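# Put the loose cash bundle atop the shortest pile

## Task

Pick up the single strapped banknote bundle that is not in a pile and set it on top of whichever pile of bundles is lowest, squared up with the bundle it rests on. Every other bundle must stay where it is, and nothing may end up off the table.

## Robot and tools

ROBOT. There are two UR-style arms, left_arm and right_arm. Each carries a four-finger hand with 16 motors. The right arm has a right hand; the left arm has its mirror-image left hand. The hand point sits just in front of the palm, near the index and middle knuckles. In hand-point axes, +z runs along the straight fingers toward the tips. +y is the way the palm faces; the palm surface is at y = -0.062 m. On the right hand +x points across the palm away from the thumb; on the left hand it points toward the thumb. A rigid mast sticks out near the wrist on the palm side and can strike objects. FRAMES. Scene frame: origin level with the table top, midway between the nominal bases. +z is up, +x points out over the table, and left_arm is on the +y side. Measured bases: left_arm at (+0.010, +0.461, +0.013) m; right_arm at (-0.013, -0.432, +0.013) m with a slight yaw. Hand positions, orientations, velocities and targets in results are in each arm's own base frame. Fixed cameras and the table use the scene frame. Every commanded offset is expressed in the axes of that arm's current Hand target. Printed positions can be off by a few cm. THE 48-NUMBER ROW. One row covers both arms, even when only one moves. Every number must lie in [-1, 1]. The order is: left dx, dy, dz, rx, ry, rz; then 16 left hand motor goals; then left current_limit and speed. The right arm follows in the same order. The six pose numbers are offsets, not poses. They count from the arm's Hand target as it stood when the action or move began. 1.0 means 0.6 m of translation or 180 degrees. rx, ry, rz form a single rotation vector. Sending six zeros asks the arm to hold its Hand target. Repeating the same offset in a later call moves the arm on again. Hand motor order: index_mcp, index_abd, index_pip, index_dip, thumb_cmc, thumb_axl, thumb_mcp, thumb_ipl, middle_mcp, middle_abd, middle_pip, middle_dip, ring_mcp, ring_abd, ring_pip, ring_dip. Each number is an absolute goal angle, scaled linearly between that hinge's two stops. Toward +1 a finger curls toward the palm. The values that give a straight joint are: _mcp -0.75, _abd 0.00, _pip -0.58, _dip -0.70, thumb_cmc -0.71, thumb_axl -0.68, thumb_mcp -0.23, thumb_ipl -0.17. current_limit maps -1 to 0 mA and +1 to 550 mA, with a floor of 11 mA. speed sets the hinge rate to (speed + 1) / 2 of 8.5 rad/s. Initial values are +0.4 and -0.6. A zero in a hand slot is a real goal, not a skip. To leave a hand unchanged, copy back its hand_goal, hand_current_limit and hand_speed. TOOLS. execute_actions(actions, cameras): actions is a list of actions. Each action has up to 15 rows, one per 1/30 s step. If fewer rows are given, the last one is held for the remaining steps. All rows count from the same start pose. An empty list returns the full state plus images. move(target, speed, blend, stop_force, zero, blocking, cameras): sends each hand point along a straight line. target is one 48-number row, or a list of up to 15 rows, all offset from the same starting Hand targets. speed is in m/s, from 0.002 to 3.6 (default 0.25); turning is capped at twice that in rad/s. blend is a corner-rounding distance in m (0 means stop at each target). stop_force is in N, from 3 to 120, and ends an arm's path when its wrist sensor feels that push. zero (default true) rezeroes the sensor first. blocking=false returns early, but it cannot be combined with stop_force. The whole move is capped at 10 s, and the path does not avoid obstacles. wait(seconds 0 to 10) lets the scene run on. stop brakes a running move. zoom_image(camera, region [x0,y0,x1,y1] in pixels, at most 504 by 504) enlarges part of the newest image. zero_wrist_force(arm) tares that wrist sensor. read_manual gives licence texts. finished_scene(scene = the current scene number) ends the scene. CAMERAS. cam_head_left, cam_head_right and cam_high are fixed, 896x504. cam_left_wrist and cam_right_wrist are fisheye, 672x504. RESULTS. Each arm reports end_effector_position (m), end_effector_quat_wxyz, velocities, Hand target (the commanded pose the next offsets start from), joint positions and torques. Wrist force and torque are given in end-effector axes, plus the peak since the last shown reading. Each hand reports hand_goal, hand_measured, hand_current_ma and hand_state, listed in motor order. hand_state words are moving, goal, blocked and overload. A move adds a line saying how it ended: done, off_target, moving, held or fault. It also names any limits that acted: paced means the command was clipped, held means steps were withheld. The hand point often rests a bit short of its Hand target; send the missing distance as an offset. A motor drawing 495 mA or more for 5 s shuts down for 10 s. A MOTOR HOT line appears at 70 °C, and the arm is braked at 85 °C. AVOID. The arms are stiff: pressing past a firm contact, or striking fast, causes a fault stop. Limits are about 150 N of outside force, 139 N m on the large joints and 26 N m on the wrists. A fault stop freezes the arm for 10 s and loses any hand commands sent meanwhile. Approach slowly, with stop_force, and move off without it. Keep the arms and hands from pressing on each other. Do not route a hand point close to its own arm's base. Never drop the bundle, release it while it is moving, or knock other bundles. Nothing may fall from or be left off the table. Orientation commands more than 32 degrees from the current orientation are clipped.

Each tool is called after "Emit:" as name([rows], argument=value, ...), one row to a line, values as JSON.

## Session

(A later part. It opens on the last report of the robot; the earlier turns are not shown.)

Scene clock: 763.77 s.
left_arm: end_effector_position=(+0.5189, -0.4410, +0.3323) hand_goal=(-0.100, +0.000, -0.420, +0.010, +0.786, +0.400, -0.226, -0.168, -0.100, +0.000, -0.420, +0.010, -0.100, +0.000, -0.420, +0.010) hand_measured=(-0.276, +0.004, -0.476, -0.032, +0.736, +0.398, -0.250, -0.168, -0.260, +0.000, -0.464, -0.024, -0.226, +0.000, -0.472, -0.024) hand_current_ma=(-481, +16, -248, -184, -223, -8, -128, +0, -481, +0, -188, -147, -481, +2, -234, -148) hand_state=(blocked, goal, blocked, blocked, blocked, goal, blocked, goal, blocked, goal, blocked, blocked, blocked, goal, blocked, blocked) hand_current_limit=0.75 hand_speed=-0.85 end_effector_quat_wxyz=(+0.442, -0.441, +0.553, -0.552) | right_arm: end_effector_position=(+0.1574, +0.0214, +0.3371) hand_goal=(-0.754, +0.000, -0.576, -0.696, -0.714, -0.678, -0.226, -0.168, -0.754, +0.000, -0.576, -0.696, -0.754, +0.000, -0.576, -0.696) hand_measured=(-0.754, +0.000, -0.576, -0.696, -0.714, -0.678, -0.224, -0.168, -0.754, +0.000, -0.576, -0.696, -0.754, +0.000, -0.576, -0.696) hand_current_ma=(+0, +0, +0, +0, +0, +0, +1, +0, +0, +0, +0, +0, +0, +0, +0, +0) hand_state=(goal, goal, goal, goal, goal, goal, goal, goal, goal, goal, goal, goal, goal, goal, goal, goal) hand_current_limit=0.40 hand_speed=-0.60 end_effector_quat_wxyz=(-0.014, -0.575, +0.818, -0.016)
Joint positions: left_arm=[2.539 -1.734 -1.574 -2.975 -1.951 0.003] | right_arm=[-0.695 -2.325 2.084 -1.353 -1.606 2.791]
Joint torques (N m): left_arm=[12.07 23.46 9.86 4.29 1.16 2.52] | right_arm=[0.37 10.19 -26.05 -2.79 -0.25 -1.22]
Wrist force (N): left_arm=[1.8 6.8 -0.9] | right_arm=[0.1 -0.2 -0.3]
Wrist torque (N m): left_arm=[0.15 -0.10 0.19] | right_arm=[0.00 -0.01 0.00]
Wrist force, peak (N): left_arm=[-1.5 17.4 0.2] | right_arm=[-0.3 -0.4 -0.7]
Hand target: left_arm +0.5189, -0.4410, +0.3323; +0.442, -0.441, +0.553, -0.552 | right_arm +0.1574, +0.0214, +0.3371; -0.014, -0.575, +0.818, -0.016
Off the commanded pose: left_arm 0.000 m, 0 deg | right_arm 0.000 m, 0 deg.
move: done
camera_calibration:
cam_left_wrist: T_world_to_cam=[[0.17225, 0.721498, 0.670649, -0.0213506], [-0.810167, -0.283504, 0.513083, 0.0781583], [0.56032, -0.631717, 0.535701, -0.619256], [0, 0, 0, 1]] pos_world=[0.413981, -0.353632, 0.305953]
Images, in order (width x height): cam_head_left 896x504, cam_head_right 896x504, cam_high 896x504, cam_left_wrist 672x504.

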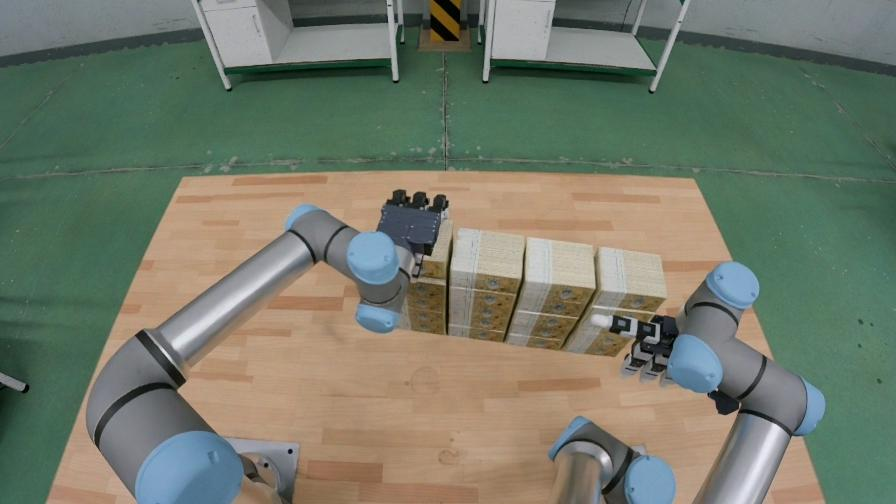

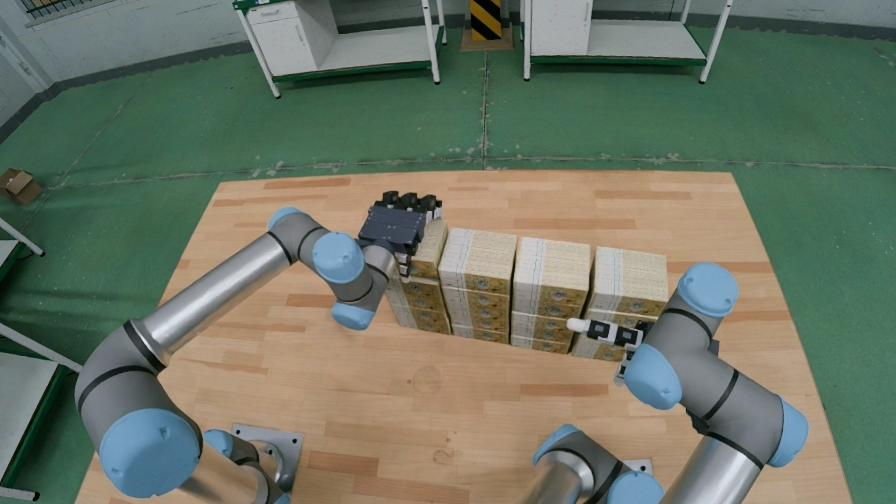

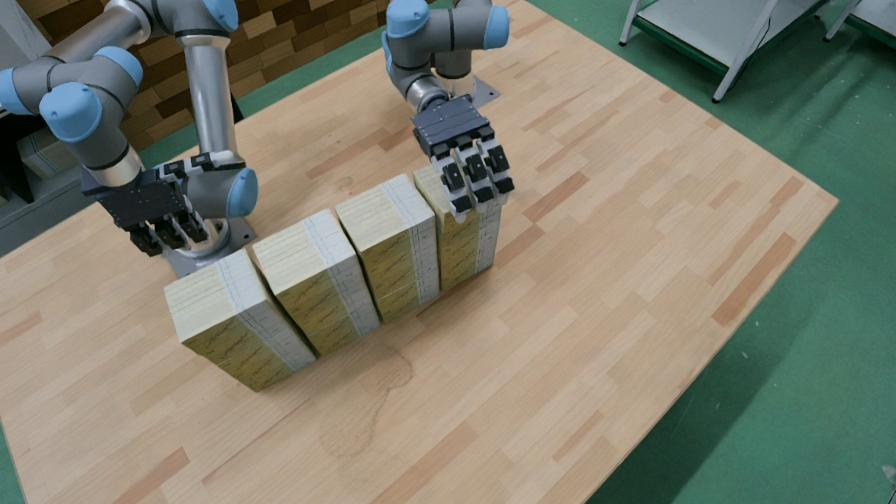

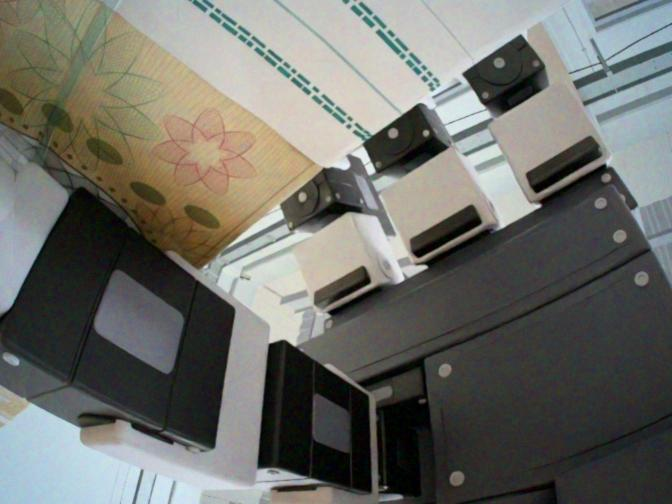

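Emit:
move([
  [0,-0.02,0,0,0,0,-0.1,0,-0.42,0.01,0.786,0.401,-0.226,-0.168,-0.1,0,-0.42,0.01,-0.1,0,-0.42,0.01,0.75,-0.85,0,0,0,0,0,0,-0.754,0,-0.576,-0.696,-0.714,-0.678,-0.226,-0.168,-0.754,0,-0.576,-0.696,-0.754,0,-0.576,-0.696,0.4,-0.6],
  [0.0088,-0.02,-0.0062,0,0,0,-0.1,0,-0.42,0.01,0.786,0.401,-0.226,-0.168,-0.1,0,-0.42,0.01,-0.1,0,-0.42,0.01,0.75,-0.85,0,0,0,0,0,0,-0.754,0,-0.576,-0.696,-0.714,-0.678,-0.226,-0.168,-0.754,0,-0.576,-0.696,-0.754,0,-0.576,-0.696,0.4,-0.6],
], speed=0.03)

Emit:
move(target=[0,0.035,0,0,0,0,-0.1,0,-0.42,0.01,0.786,0.401,-0.226,-0.168,-0.1,0,-0.42,0.01,-0.1,0,-0.42,0.01,0.75,-0.85,0,0,0,0,0,0,-0.754,0,-0.576,-0.696,-0.714,-0.678,-0.226,-0.168,-0.754,0,-0.576,-0.696,-0.754,0,-0.576,-0.696,0.4,-0.6], speed=0.012, stop_force=12, cameras=["cam_head_left","cam_head_right","cam_high","cam_left_wrist"])

Emit:
zoom_image(camera="cam_high", region=[400, 120, 540, 270])

Emit:
zoom_image(camera="cam_head_left", region=[380, 210, 500, 330])

Emit:
zoom_image(camera="cam_head_right", region=[360, 210, 480, 330])

Scene clock: 804.90 s.
left_arm: end_effector_position=(+0.5142, -0.4453, +0.3443) hand_goal=(-0.100, +0.000, -0.420, +0.010, +0.786, +0.400, -0.226, -0.168, -0.100, +0.000, -0.420, +0.010, -0.100, +0.000, -0.420, +0.010) hand_measured=(-0.276, +0.010, -0.476, -0.032, +0.736, +0.398, -0.250, -0.168, -0.260, +0.004, -0.464, -0.024, -0.226, +0.002, -0.474, -0.024) hand_current_ma=(-481, +33, -248, -184, -223, -9, -128, +0, -481, +12, -188, -147, -481, +8, -242, -149) hand_state=(blocked, goal, blocked, blocked, blocked, goal, blocked, goal, blocked, goal, blocked, blocked, blocked, goal, blocked, blocked) hand_current_limit=0.75 hand_speed=-0.85 end_effector_quat_wxyz=(+0.442, -0.441, +0.553, -0.552) end_effector_velocity=(+0.000, +0.000, +0.000) end_effector_angular_velocity=(+0.000, +0.000, +0.003) | right_arm: end_effector_position=(+0.1574, +0.0214, +0.3371) hand_goal=(-0.754, +0.000, -0.576, -0.696, -0.714, -0.678, -0.226, -0.168, -0.754, +0.000, -0.576, -0.696, -0.754, +0.000, -0.576, -0.696) hand_measured=(-0.754, +0.000, -0.576, -0.696, -0.714, -0.678, -0.224, -0.168, -0.754, +0.000, -0.576, -0.696, -0.754, +0.000, -0.576, -0.696) hand_current_ma=(+0, +0, +0, +0, +0, +0, +1, +0, +0, +0, +0, +0, +0, +0, +0, +0) hand_state=(goal, goal, goal, goal, goal, goal, goal, goal, goal, goal, goal, goal, goal, goal, goal, goal) hand_current_limit=0.40 hand_speed=-0.60 end_effector_quat_wxyz=(-0.014, -0.575, +0.818, -0.016)
Joint positions: left_arm=[2.525 -1.731 -1.547 -3.005 -1.965 0.003] | right_arm=[-0.695 -2.325 2.084 -1.353 -1.606 2.791]
Joint velocities: left_arm=[-0.002 -0.001 0 0 -0.005 0] | right_arm=[within noise]
Joint torques (N m): left_arm=[-10.07 28.36 41.54 1.89 -1.86 0.4] | right_arm=[1.5 10.82 -24.06 -2.67 -0.29 -1.02]
Wrist force (N): left_arm=[-1.1 16.2 0.4] | right_arm=[-0.2 -0.2 -0.2]
Wrist torque (N m): left_arm=[0.28 -0.08 -0.30] | right_arm=[-0.02 0.02 -0.02]
Wrist force, peak (N): left_arm=[-0.9 16.8 0.2] | right_arm=[0.6 -0.4 -0.9]
Hand target: left_arm +0.5141, -0.4454, +0.3443; +0.442, -0.441, +0.553, -0.552 | right_arm +0.1574, +0.0214, +0.3371; -0.014, -0.575, +0.818, -0.016
Off the commanded pose: left_arm 0.000 m, 0 deg | right_arm 0.000 m, 0 deg.
move: done

Scene clock: 807.53 s.
left_arm: end_effector_position=(+0.5141, -0.4454, +0.3281) hand_goal=(-0.100, +0.000, -0.420, +0.010, +0.786, +0.400, -0.226, -0.168, -0.100, +0.000, -0.420, +0.010, -0.100, +0.000, -0.420, +0.010) hand_measured=(-0.276, -0.006, -0.478, -0.034, +0.728, +0.396, -0.252, -0.168, -0.260, -0.008, -0.464, -0.024, -0.226, +0.000, -0.476, -0.024) hand_current_ma=(-481, -19, -254, -193, -265, -15, -148, +0, -481, -29, -189, -147, -481, +2, -245, -149) hand_state=(blocked, goal, blocked, blocked, blocked, goal, blocked, goal, blocked, goal, blocked, blocked, blocked, goal, blocked, blocked) hand_current_limit=0.75 hand_speed=-0.85 end_effector_quat_wxyz=(+0.442, -0.441, +0.553, -0.552) | right_arm: end_effector_position=(+0.1574, +0.0214, +0.3371) hand_goal=(-0.754, +0.000, -0.576, -0.696, -0.714, -0.678, -0.226, -0.168, -0.754, +0.000, -0.576, -0.696, -0.754, +0.000, -0.576, -0.696) hand_measured=(-0.754, +0.000, -0.576, -0.696, -0.714, -0.678, -0.224, -0.168, -0.754, +0.000, -0.576, -0.696, -0.754, +0.000, -0.576, -0.696) hand_current_ma=(+0, +0, +0, +0, +0, +0, +1, +0, +0, +0, +0, +0, +0, +0, +0, +0) hand_state=(goal, goal, goal, goal, goal, goal, goal, goal, goal, goal, goal, goal, goal, goal, goal, goal) hand_current_limit=0.40 hand_speed=-0.60 end_effector_quat_wxyz=(-0.014, -0.575, +0.818, -0.016)
Joint positions: left_arm=[2.525 -1.737 -1.582 -2.964 -1.965 0.003] | right_arm=[-0.695 -2.325 2.084 -1.353 -1.606 2.791]
Joint torques (N m): left_arm=[3.05 32.93 36.3 0.59 -0.66 -1.87] | right_arm=[1.02 11.54 -25.5 -2.8 -0.25 -1.1]
Wrist force (N): left_arm=[2.8 5.6 -2.1] | right_arm=[0.0 0.1 -0.2]
Wrist torque (N m): left_arm=[0.16 0.01 -0.03] | right_arm=[0.03 0.02 0.00]
Wrist force, peak (N): left_arm=[-1.3 16.7 0.3] | right_arm=[0.1 -0.4 -0.8]
Hand target: left_arm +0.5141, -0.4454, +0.3281; +0.442, -0.441, +0.553, -0.552 (not the last commanded pose) | right_arm +0.1574, +0.0214, +0.3371; -0.014, -0.575, +0.818, -0.016
Off the commanded pose: left_arm 0.005 m, 0 deg | right_arm 0.000 m, 0 deg.
move: contact (left_arm)
camera_calibration:
cam_left_wrist: T_world_to_cam=[[0.172304, 0.721517, 0.670615, -0.0146097], [-0.810156, -0.283456, 0.513128, 0.0752044], [0.56032, -0.631717, 0.5357, -0.617033], [0, 0, 0, 1]] pos_world=[0.409181, -0.357932, 0.301753]
Images, in order (width x height): cam_head_left 896x504, cam_head_right 896x504, cam_high 896x504, cam_left_wrist 672x504.

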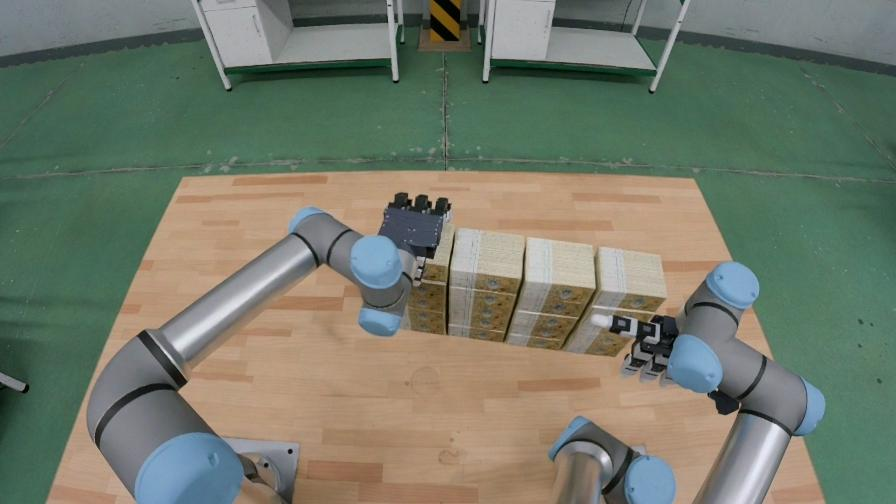

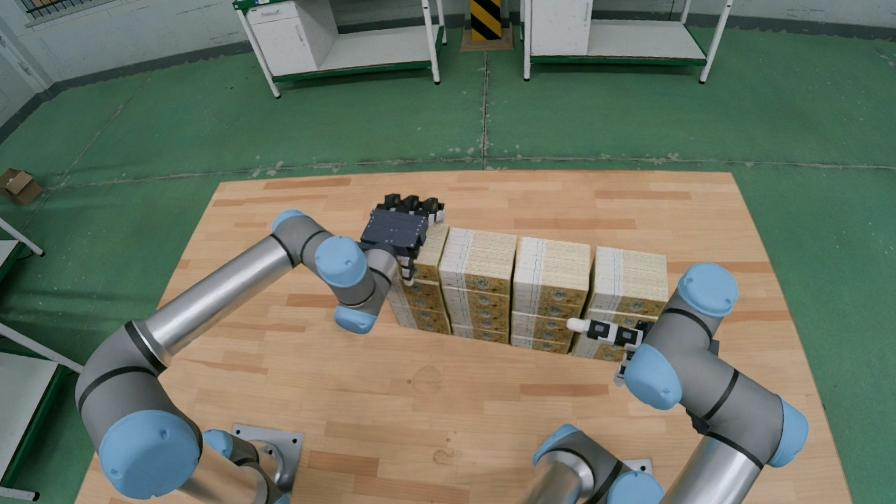

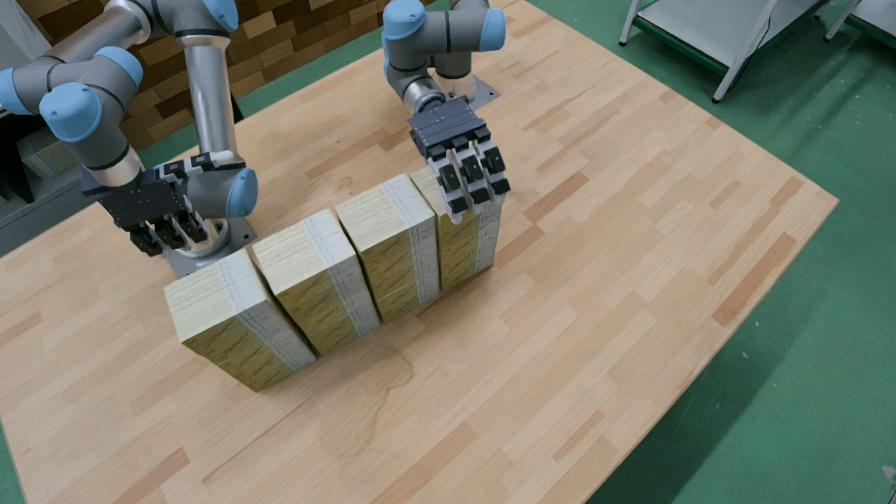

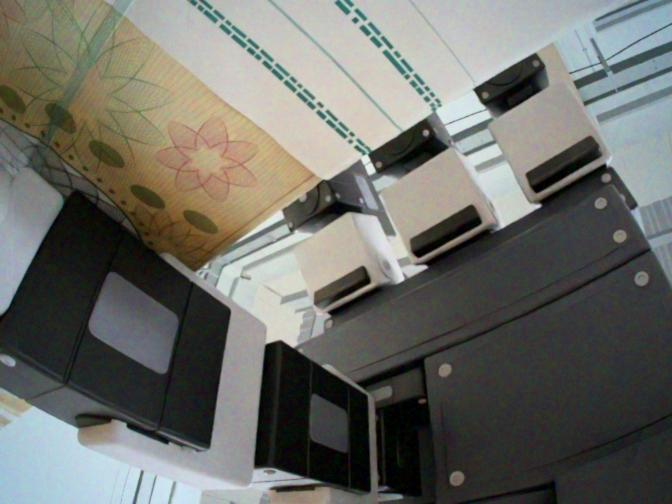

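Scaled by 3.360.

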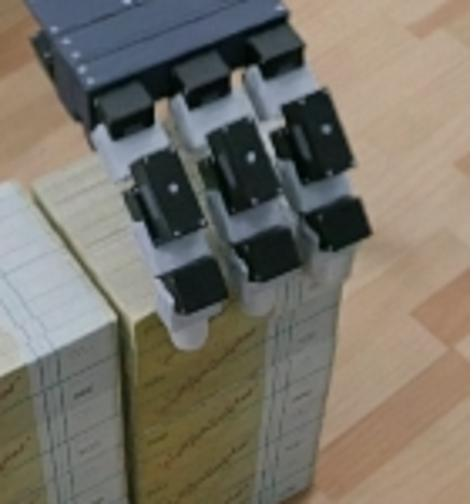

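Scaled by 4.200.

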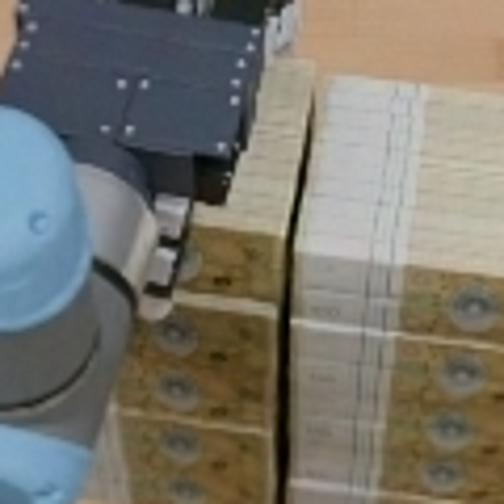

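Scaled by 4.200.

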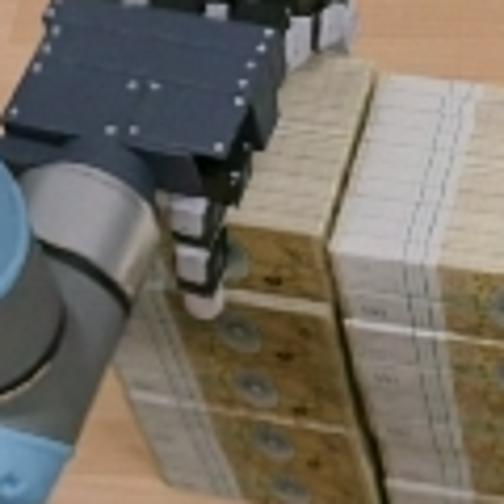

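Emit:
move(target=[0,0,0,0,0,0,-0.276,0,-0.478,-0.034,0.728,0.396,-0.252,-0.168,-0.26,0,-0.464,-0.024,-0.226,0,-0.476,-0.024,0.4,-0.85,0,0,0,0,0,0,-0.754,0,-0.576,-0.696,-0.714,-0.678,-0.226,-0.168,-0.754,0,-0.576,-0.696,-0.754,0,-0.576,-0.696,0.4,-0.6], speed=0.02)

Emit:
move(target=[0,0,0,0,0,0,-0.479,0,-0.478,-0.15,0.728,0.396,-0.252,-0.168,-0.479,0,-0.464,-0.15,-0.479,0,-0.476,-0.15,0.4,-0.85,0,0,0,0,0,0,-0.754,0,-0.576,-0.696,-0.714,-0.678,-0.226,-0.168,-0.754,0,-0.576,-0.696,-0.754,0,-0.576,-0.696,0.4,-0.6], speed=0.02, cameras=["cam_head_left","cam_head_right","cam_high","cam_left_wrist"])

Emit:
zoom_image(camera="cam_head_left", region=[380, 210, 500, 330])

Scene clock: 822.27 s.
left_arm: end_effector_position=(+0.5141, -0.4454, +0.3281) hand_goal=(-0.276, +0.000, -0.478, -0.034, +0.728, +0.396, -0.252, -0.168, -0.260, +0.000, -0.464, -0.024, -0.226, +0.000, -0.476, -0.024) hand_measured=(-0.280, -0.006, -0.492, -0.044, +0.724, +0.396, -0.258, -0.168, -0.264, -0.008, -0.476, -0.030, -0.228, +0.000, -0.488, -0.032) hand_current_ma=(-12, -19, -56, -40, -13, +1, -32, +0, -12, -28, -51, -25, -6, +2, -50, -34) hand_state=(goal, goal, goal, goal, goal, goal, goal, goal, goal, goal, goal, goal, goal, goal, goal, goal) hand_current_limit=0.40 hand_speed=-0.85 end_effector_quat_wxyz=(+0.442, -0.441, +0.553, -0.552) | right_arm: end_effector_position=(+0.1574, +0.0214, +0.3371) hand_goal=(-0.754, +0.000, -0.576, -0.696, -0.714, -0.678, -0.226, -0.168, -0.754, +0.000, -0.576, -0.696, -0.754, +0.000, -0.576, -0.696) hand_measured=(-0.754, +0.000, -0.576, -0.696, -0.714, -0.678, -0.224, -0.168, -0.754, +0.000, -0.576, -0.696, -0.754, +0.000, -0.576, -0.696) hand_current_ma=(+0, +0, +0, +0, +0, +0, +1, +0, +0, +0, +0, +0, +0, +0, +0, +0) hand_state=(goal, goal, goal, goal, goal, goal, goal, goal, goal, goal, goal, goal, goal, goal, goal, goal) hand_current_limit=0.40 hand_speed=-0.60 end_effector_quat_wxyz=(-0.014, -0.575, +0.818, -0.016)
Joint positions: left_arm=[2.525 -1.737 -1.582 -2.964 -1.965 0.003] | right_arm=[-0.695 -2.325 2.084 -1.353 -1.606 2.791]
Joint torques (N m): left_arm=[4.93 32.82 34.46 3.75 -2.21 -0.49] | right_arm=[1.98 11.73 -26.18 -2.67 -0.17 -0.98]
Wrist force (N): left_arm=[-0.9 3.0 -6.6] | right_arm=[-0.1 -0.2 -0.1]
Wrist torque (N m): left_arm=[-0.29 -0.02 -0.08] | right_arm=[-0.01 0.01 -0.01]
Wrist force, peak (N): left_arm=[-0.6 2.9 -7.0] | right_arm=[-0.2 -0.5 -0.7]
Hand target: left_arm +0.5141, -0.4454, +0.3281; +0.442, -0.441, +0.553, -0.552 | right_arm +0.1574, +0.0214, +0.3371; -0.014, -0.575, +0.818, -0.016
Off the commanded pose: left_arm 0.000 m, 0 deg | right_arm 0.000 m, 0 deg.
move: done

Scene clock: 823.03 s.
left_arm: end_effector_position=(+0.5141, -0.4454, +0.3281) hand_goal=(-0.480, +0.000, -0.478, -0.150, +0.728, +0.396, -0.252, -0.168, -0.480, +0.000, -0.464, -0.150, -0.480, +0.000, -0.476, -0.150) hand_measured=(-0.460, -0.004, -0.478, -0.146, +0.724, +0.396, -0.258, -0.168, -0.456, -0.004, -0.464, -0.146, -0.460, +0.000, -0.476, -0.148) hand_current_ma=(+85, -10, -2, +11, -13, +1, -31, +0, +110, -12, -2, +13, +92, +2, -2, +10) hand_state=(goal, goal, goal, goal, goal, goal, goal, goal, blocked, goal, goal, goal, blocked, goal, goal, goal) hand_current_limit=0.40 hand_speed=-0.85 end_effector_quat_wxyz=(+0.442, -0.441, +0.553, -0.552) | right_arm: end_effector_position=(+0.1574, +0.0214, +0.3371) hand_goal=(-0.754, +0.000, -0.576, -0.696, -0.714, -0.678, -0.226, -0.168, -0.754, +0.000, -0.576, -0.696, -0.754, +0.000, -0.576, -0.696) hand_measured=(-0.754, +0.000, -0.576, -0.696, -0.714, -0.678, -0.224, -0.168, -0.754, +0.000, -0.576, -0.696, -0.754, +0.000, -0.576, -0.696) hand_current_ma=(+0, +0, +0, +0, +0, +0, +1, +0, +0, +0, +0, +0, +0, +0, +0, +0) hand_state=(goal, goal, goal, goal, goal, goal, goal, goal, goal, goal, goal, goal, goal, goal, goal, goal) hand_current_limit=0.40 hand_speed=-0.60 end_effector_quat_wxyz=(-0.014, -0.575, +0.818, -0.016)
Joint positions: left_arm=[2.525 -1.737 -1.582 -2.964 -1.965 0.003] | right_arm=[-0.695 -2.325 2.084 -1.353 -1.606 2.791]
Joint torques (N m): left_arm=[5.27 32.98 31.35 4.13 -2.03 -0.19] | right_arm=[2.52 11.02 -26.45 -2.62 -0.34 -1.08]
Wrist force (N): left_arm=[-0.7 1.2 -7.6] | right_arm=[0.0 -0.1 -0.3]
Wrist torque (N m): left_arm=[-0.32 -0.13 -0.04] | right_arm=[0.01 0.01 0.00]
Wrist force, peak (N): left_arm=[-0.9 1.1 -7.8] | right_arm=[0.2 -0.4 -0.6]
Hand target: left_arm +0.5141, -0.4454, +0.3281; +0.442, -0.441, +0.553, -0.552 | right_arm +0.1574, +0.0214, +0.3371; -0.014, -0.575, +0.818, -0.016
Off the commanded pose: left_arm 0.000 m, 0 deg | right_arm 0.000 m, 0 deg.
move: done
camera_calibration:
cam_left_wrist: T_world_to_cam=[[0.172213, 0.721541, 0.670613, -0.0145631], [-0.810196, -0.283472, 0.513056, 0.075237], [0.560291, -0.631683, 0.535772, -0.61703], [0, 0, 0, 1]] pos_world=[0.409181, -0.357932, 0.301753]
Images, in order (width x height): cam_head_left 896x504, cam_head_right 896x504, cam_high 896x504, cam_left_wrist 672x504.

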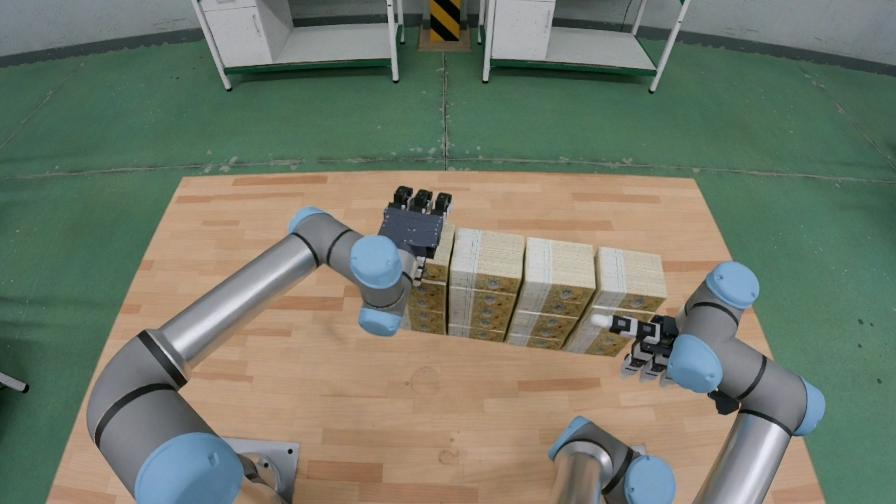

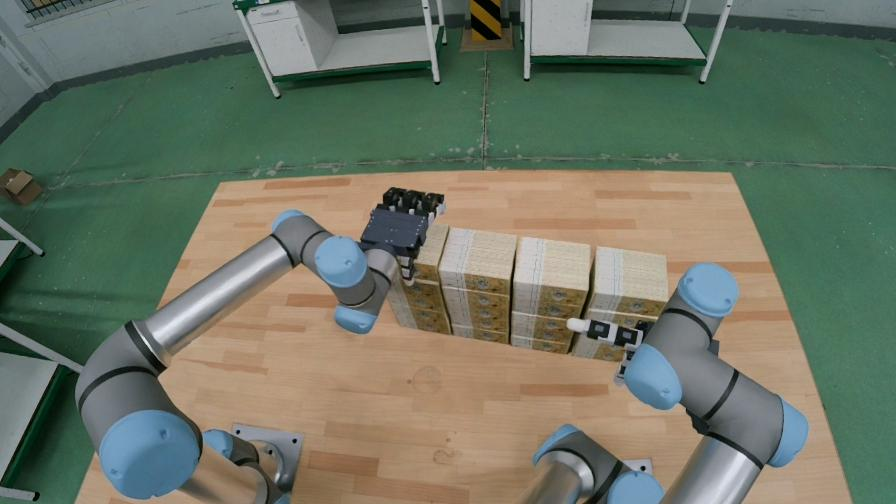

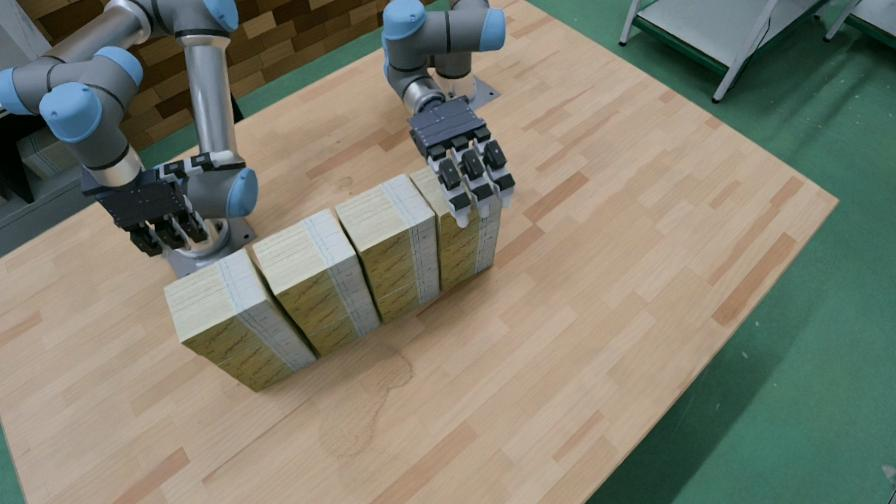

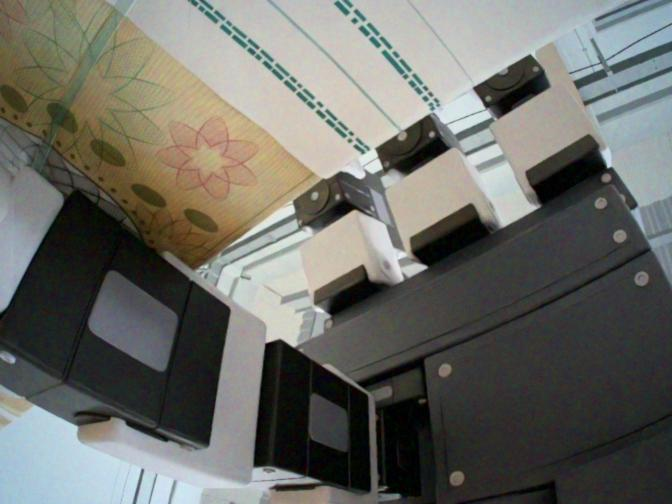

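Scaled by 4.200.

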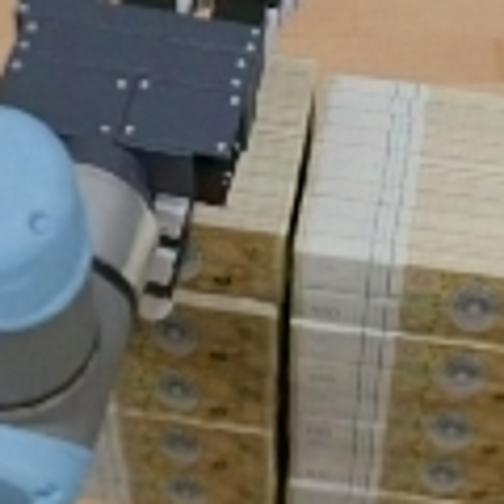

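Emit:
move([
  [0,0,-0.02,0,0,0,-0.479,0,-0.478,-0.15,0.728,0.396,-0.252,-0.168,-0.479,0,-0.464,-0.15,-0.479,0,-0.476,-0.15,0.4,-0.85,0,0,0,0,0,0,-0.754,0,-0.576,-0.696,-0.714,-0.678,-0.226,-0.168,-0.754,0,-0.576,-0.696,-0.754,0,-0.576,-0.696,0.4,-0.6],
  [0,-0.2,-0.02,0,0,0,-0.479,0,-0.478,-0.15,0.728,0.396,-0.252,-0.168,-0.479,0,-0.464,-0.15,-0.479,0,-0.476,-0.15,0.4,-0.85,0,0,0,0,0,0,-0.754,0,-0.576,-0.696,-0.714,-0.678,-0.226,-0.168,-0.754,0,-0.576,-0.696,-0.754,0,-0.576,-0.696,0.4,-0.6],
  [-0.5,-0.2,-0.1,0,0,0,-0.479,0,-0.478,-0.15,0.728,0.396,-0.252,-0.168,-0.479,0,-0.464,-0.15,-0.479,0,-0.476,-0.15,0.4,-0.85,0,0,0,0,0,0,-0.754,0,-0.576,-0.696,-0.714,-0.678,-0.226,-0.168,-0.754,0,-0.576,-0.696,-0.754,0,-0.576,-0.696,0.4,-0.6],
], speed=[0.03,0.1,0.2], blend=[0,0.02,0], cameras=["cam_head_left","cam_head_right","cam_high"])

Emit:
zoom_image(camera="cam_head_left", region=[360, 210, 500, 350])

Emit:
zoom_image(camera="cam_high", region=[370, 120, 530, 300])

Emit:
zoom_image(camera="cam_head_right", region=[360, 210, 500, 350])

Scene clock: 842.40 s.
left_arm: end_effector_position=(+0.5217, -0.1398, +0.4488) hand_goal=(-0.480, +0.000, -0.478, -0.150, +0.728, +0.396, -0.252, -0.168, -0.480, +0.000, -0.464, -0.150, -0.480, +0.000, -0.476, -0.150) hand_measured=(-0.462, -0.002, -0.478, -0.146, +0.724, +0.396, -0.254, -0.168, -0.456, -0.004, -0.464, -0.146, -0.460, +0.000, -0.476, -0.148) hand_current_ma=(+79, -8, -1, +11, -14, +1, -14, +0, +104, -10, -1, +13, +86, +2, -1, +10) hand_state=(goal, goal, goal, goal, goal, goal, goal, goal, blocked, goal, goal, goal, goal, goal, goal, goal) hand_current_limit=0.40 hand_speed=-0.85 end_effector_quat_wxyz=(+0.442, -0.441, +0.553, -0.552) | right_arm: end_effector_position=(+0.1574, +0.0214, +0.3371) hand_goal=(-0.754, +0.000, -0.576, -0.696, -0.714, -0.678, -0.226, -0.168, -0.754, +0.000, -0.576, -0.696, -0.754, +0.000, -0.576, -0.696) hand_measured=(-0.754, +0.000, -0.576, -0.696, -0.714, -0.678, -0.224, -0.168, -0.754, +0.000, -0.576, -0.696, -0.754, +0.000, -0.576, -0.696) hand_current_ma=(+0, +0, +0, +0, +0, +0, +1, +0, +0, +0, +0, +0, +0, +0, +0, +0) hand_state=(goal, goal, goal, goal, goal, goal, goal, goal, goal, goal, goal, goal, goal, goal, goal, goal) hand_current_limit=0.40 hand_speed=-0.60 end_effector_quat_wxyz=(-0.014, -0.575, +0.818, -0.016)
Joint positions: left_arm=[3.368 -1.315 -1.674 -3.294 -1.122 0.002] | right_arm=[-0.695 -2.325 2.084 -1.353 -1.606 2.791]
Joint torques (N m): left_arm=[10.14 20.04 7.45 3.68 1.57 -2.79] | right_arm=[1.17 12.3 -26.67 -2.61 -0.49 -0.99]
Wrist force (N): left_arm=[-1.4 3.6 0.3] | right_arm=[-0.2 -0.2 -0.2]
Wrist torque (N m): left_arm=[-0.14 -0.04 -0.06] | right_arm=[0.00 0.03 -0.02]
Wrist force, peak (N): left_arm=[-0.8 1.6 -7.8] | right_arm=[0.3 -0.6 -0.6]
Hand target: left_arm +0.5217, -0.1398, +0.4488; +0.442, -0.441, +0.553, -0.552 | right_arm +0.1574, +0.0214, +0.3371; -0.014, -0.575, +0.818, -0.016
Off the commanded pose: left_arm 0.000 m, 0 deg | right_arm 0.000 m, 0 deg.
move: done
Images, in order (width x height): cam_head_left 896x504, cam_head_right 896x504, cam_high 896x504.

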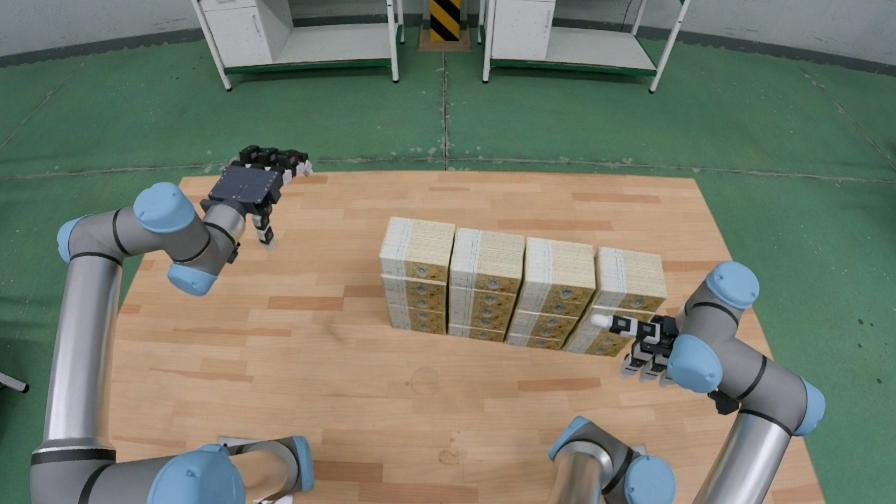

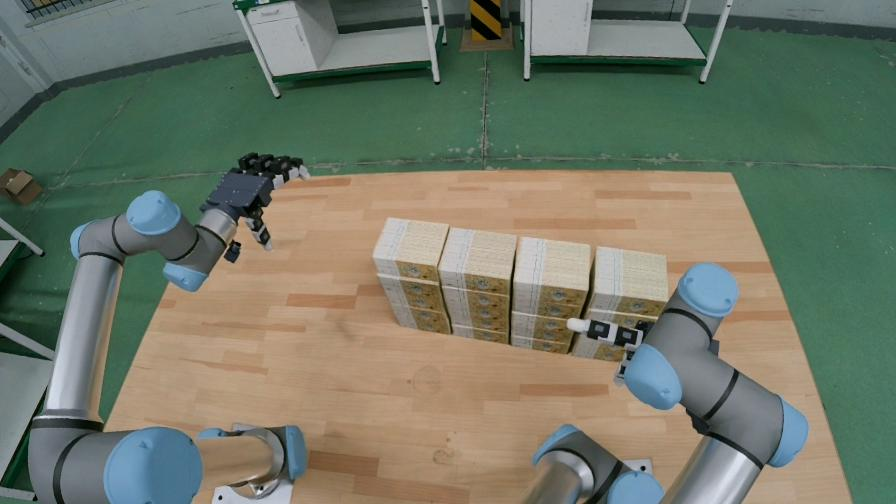

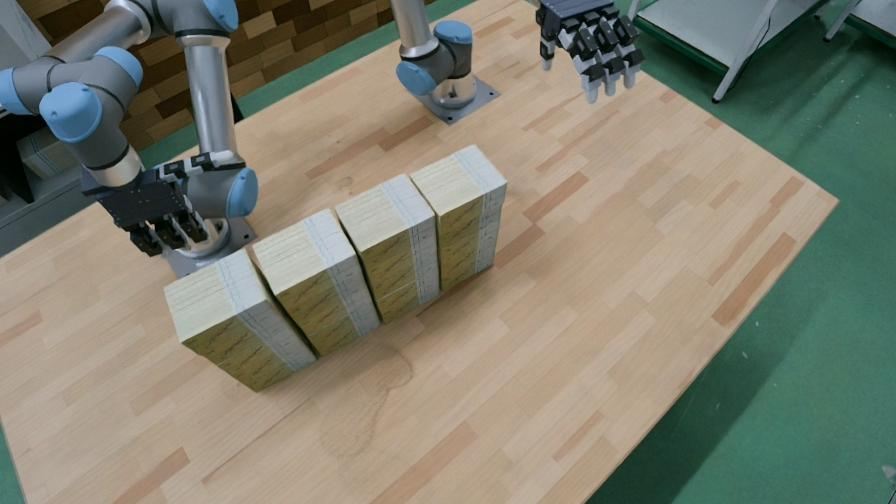

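Scaled by 3.600.

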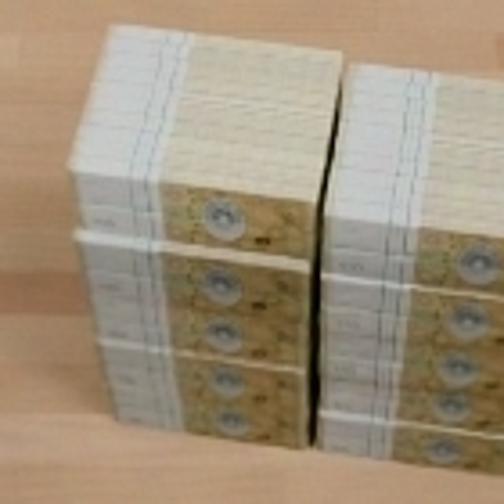

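Scaled by 2.800.

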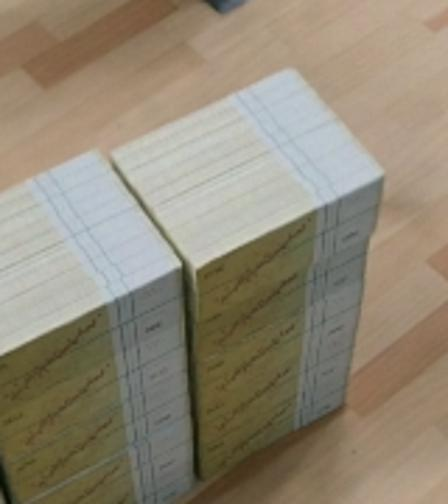

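Scaled by 3.600.

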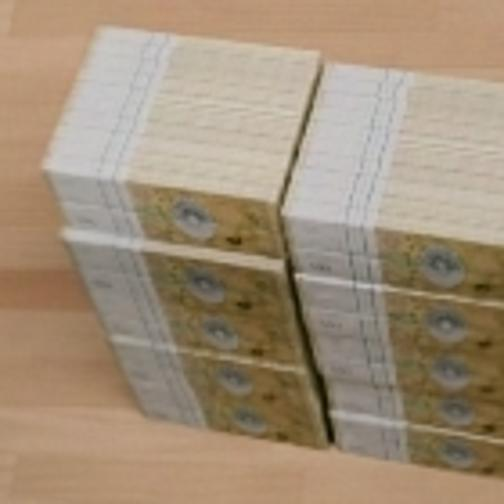

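Emit:
finished_scene(scene=1)

The scene is finished: the task was done.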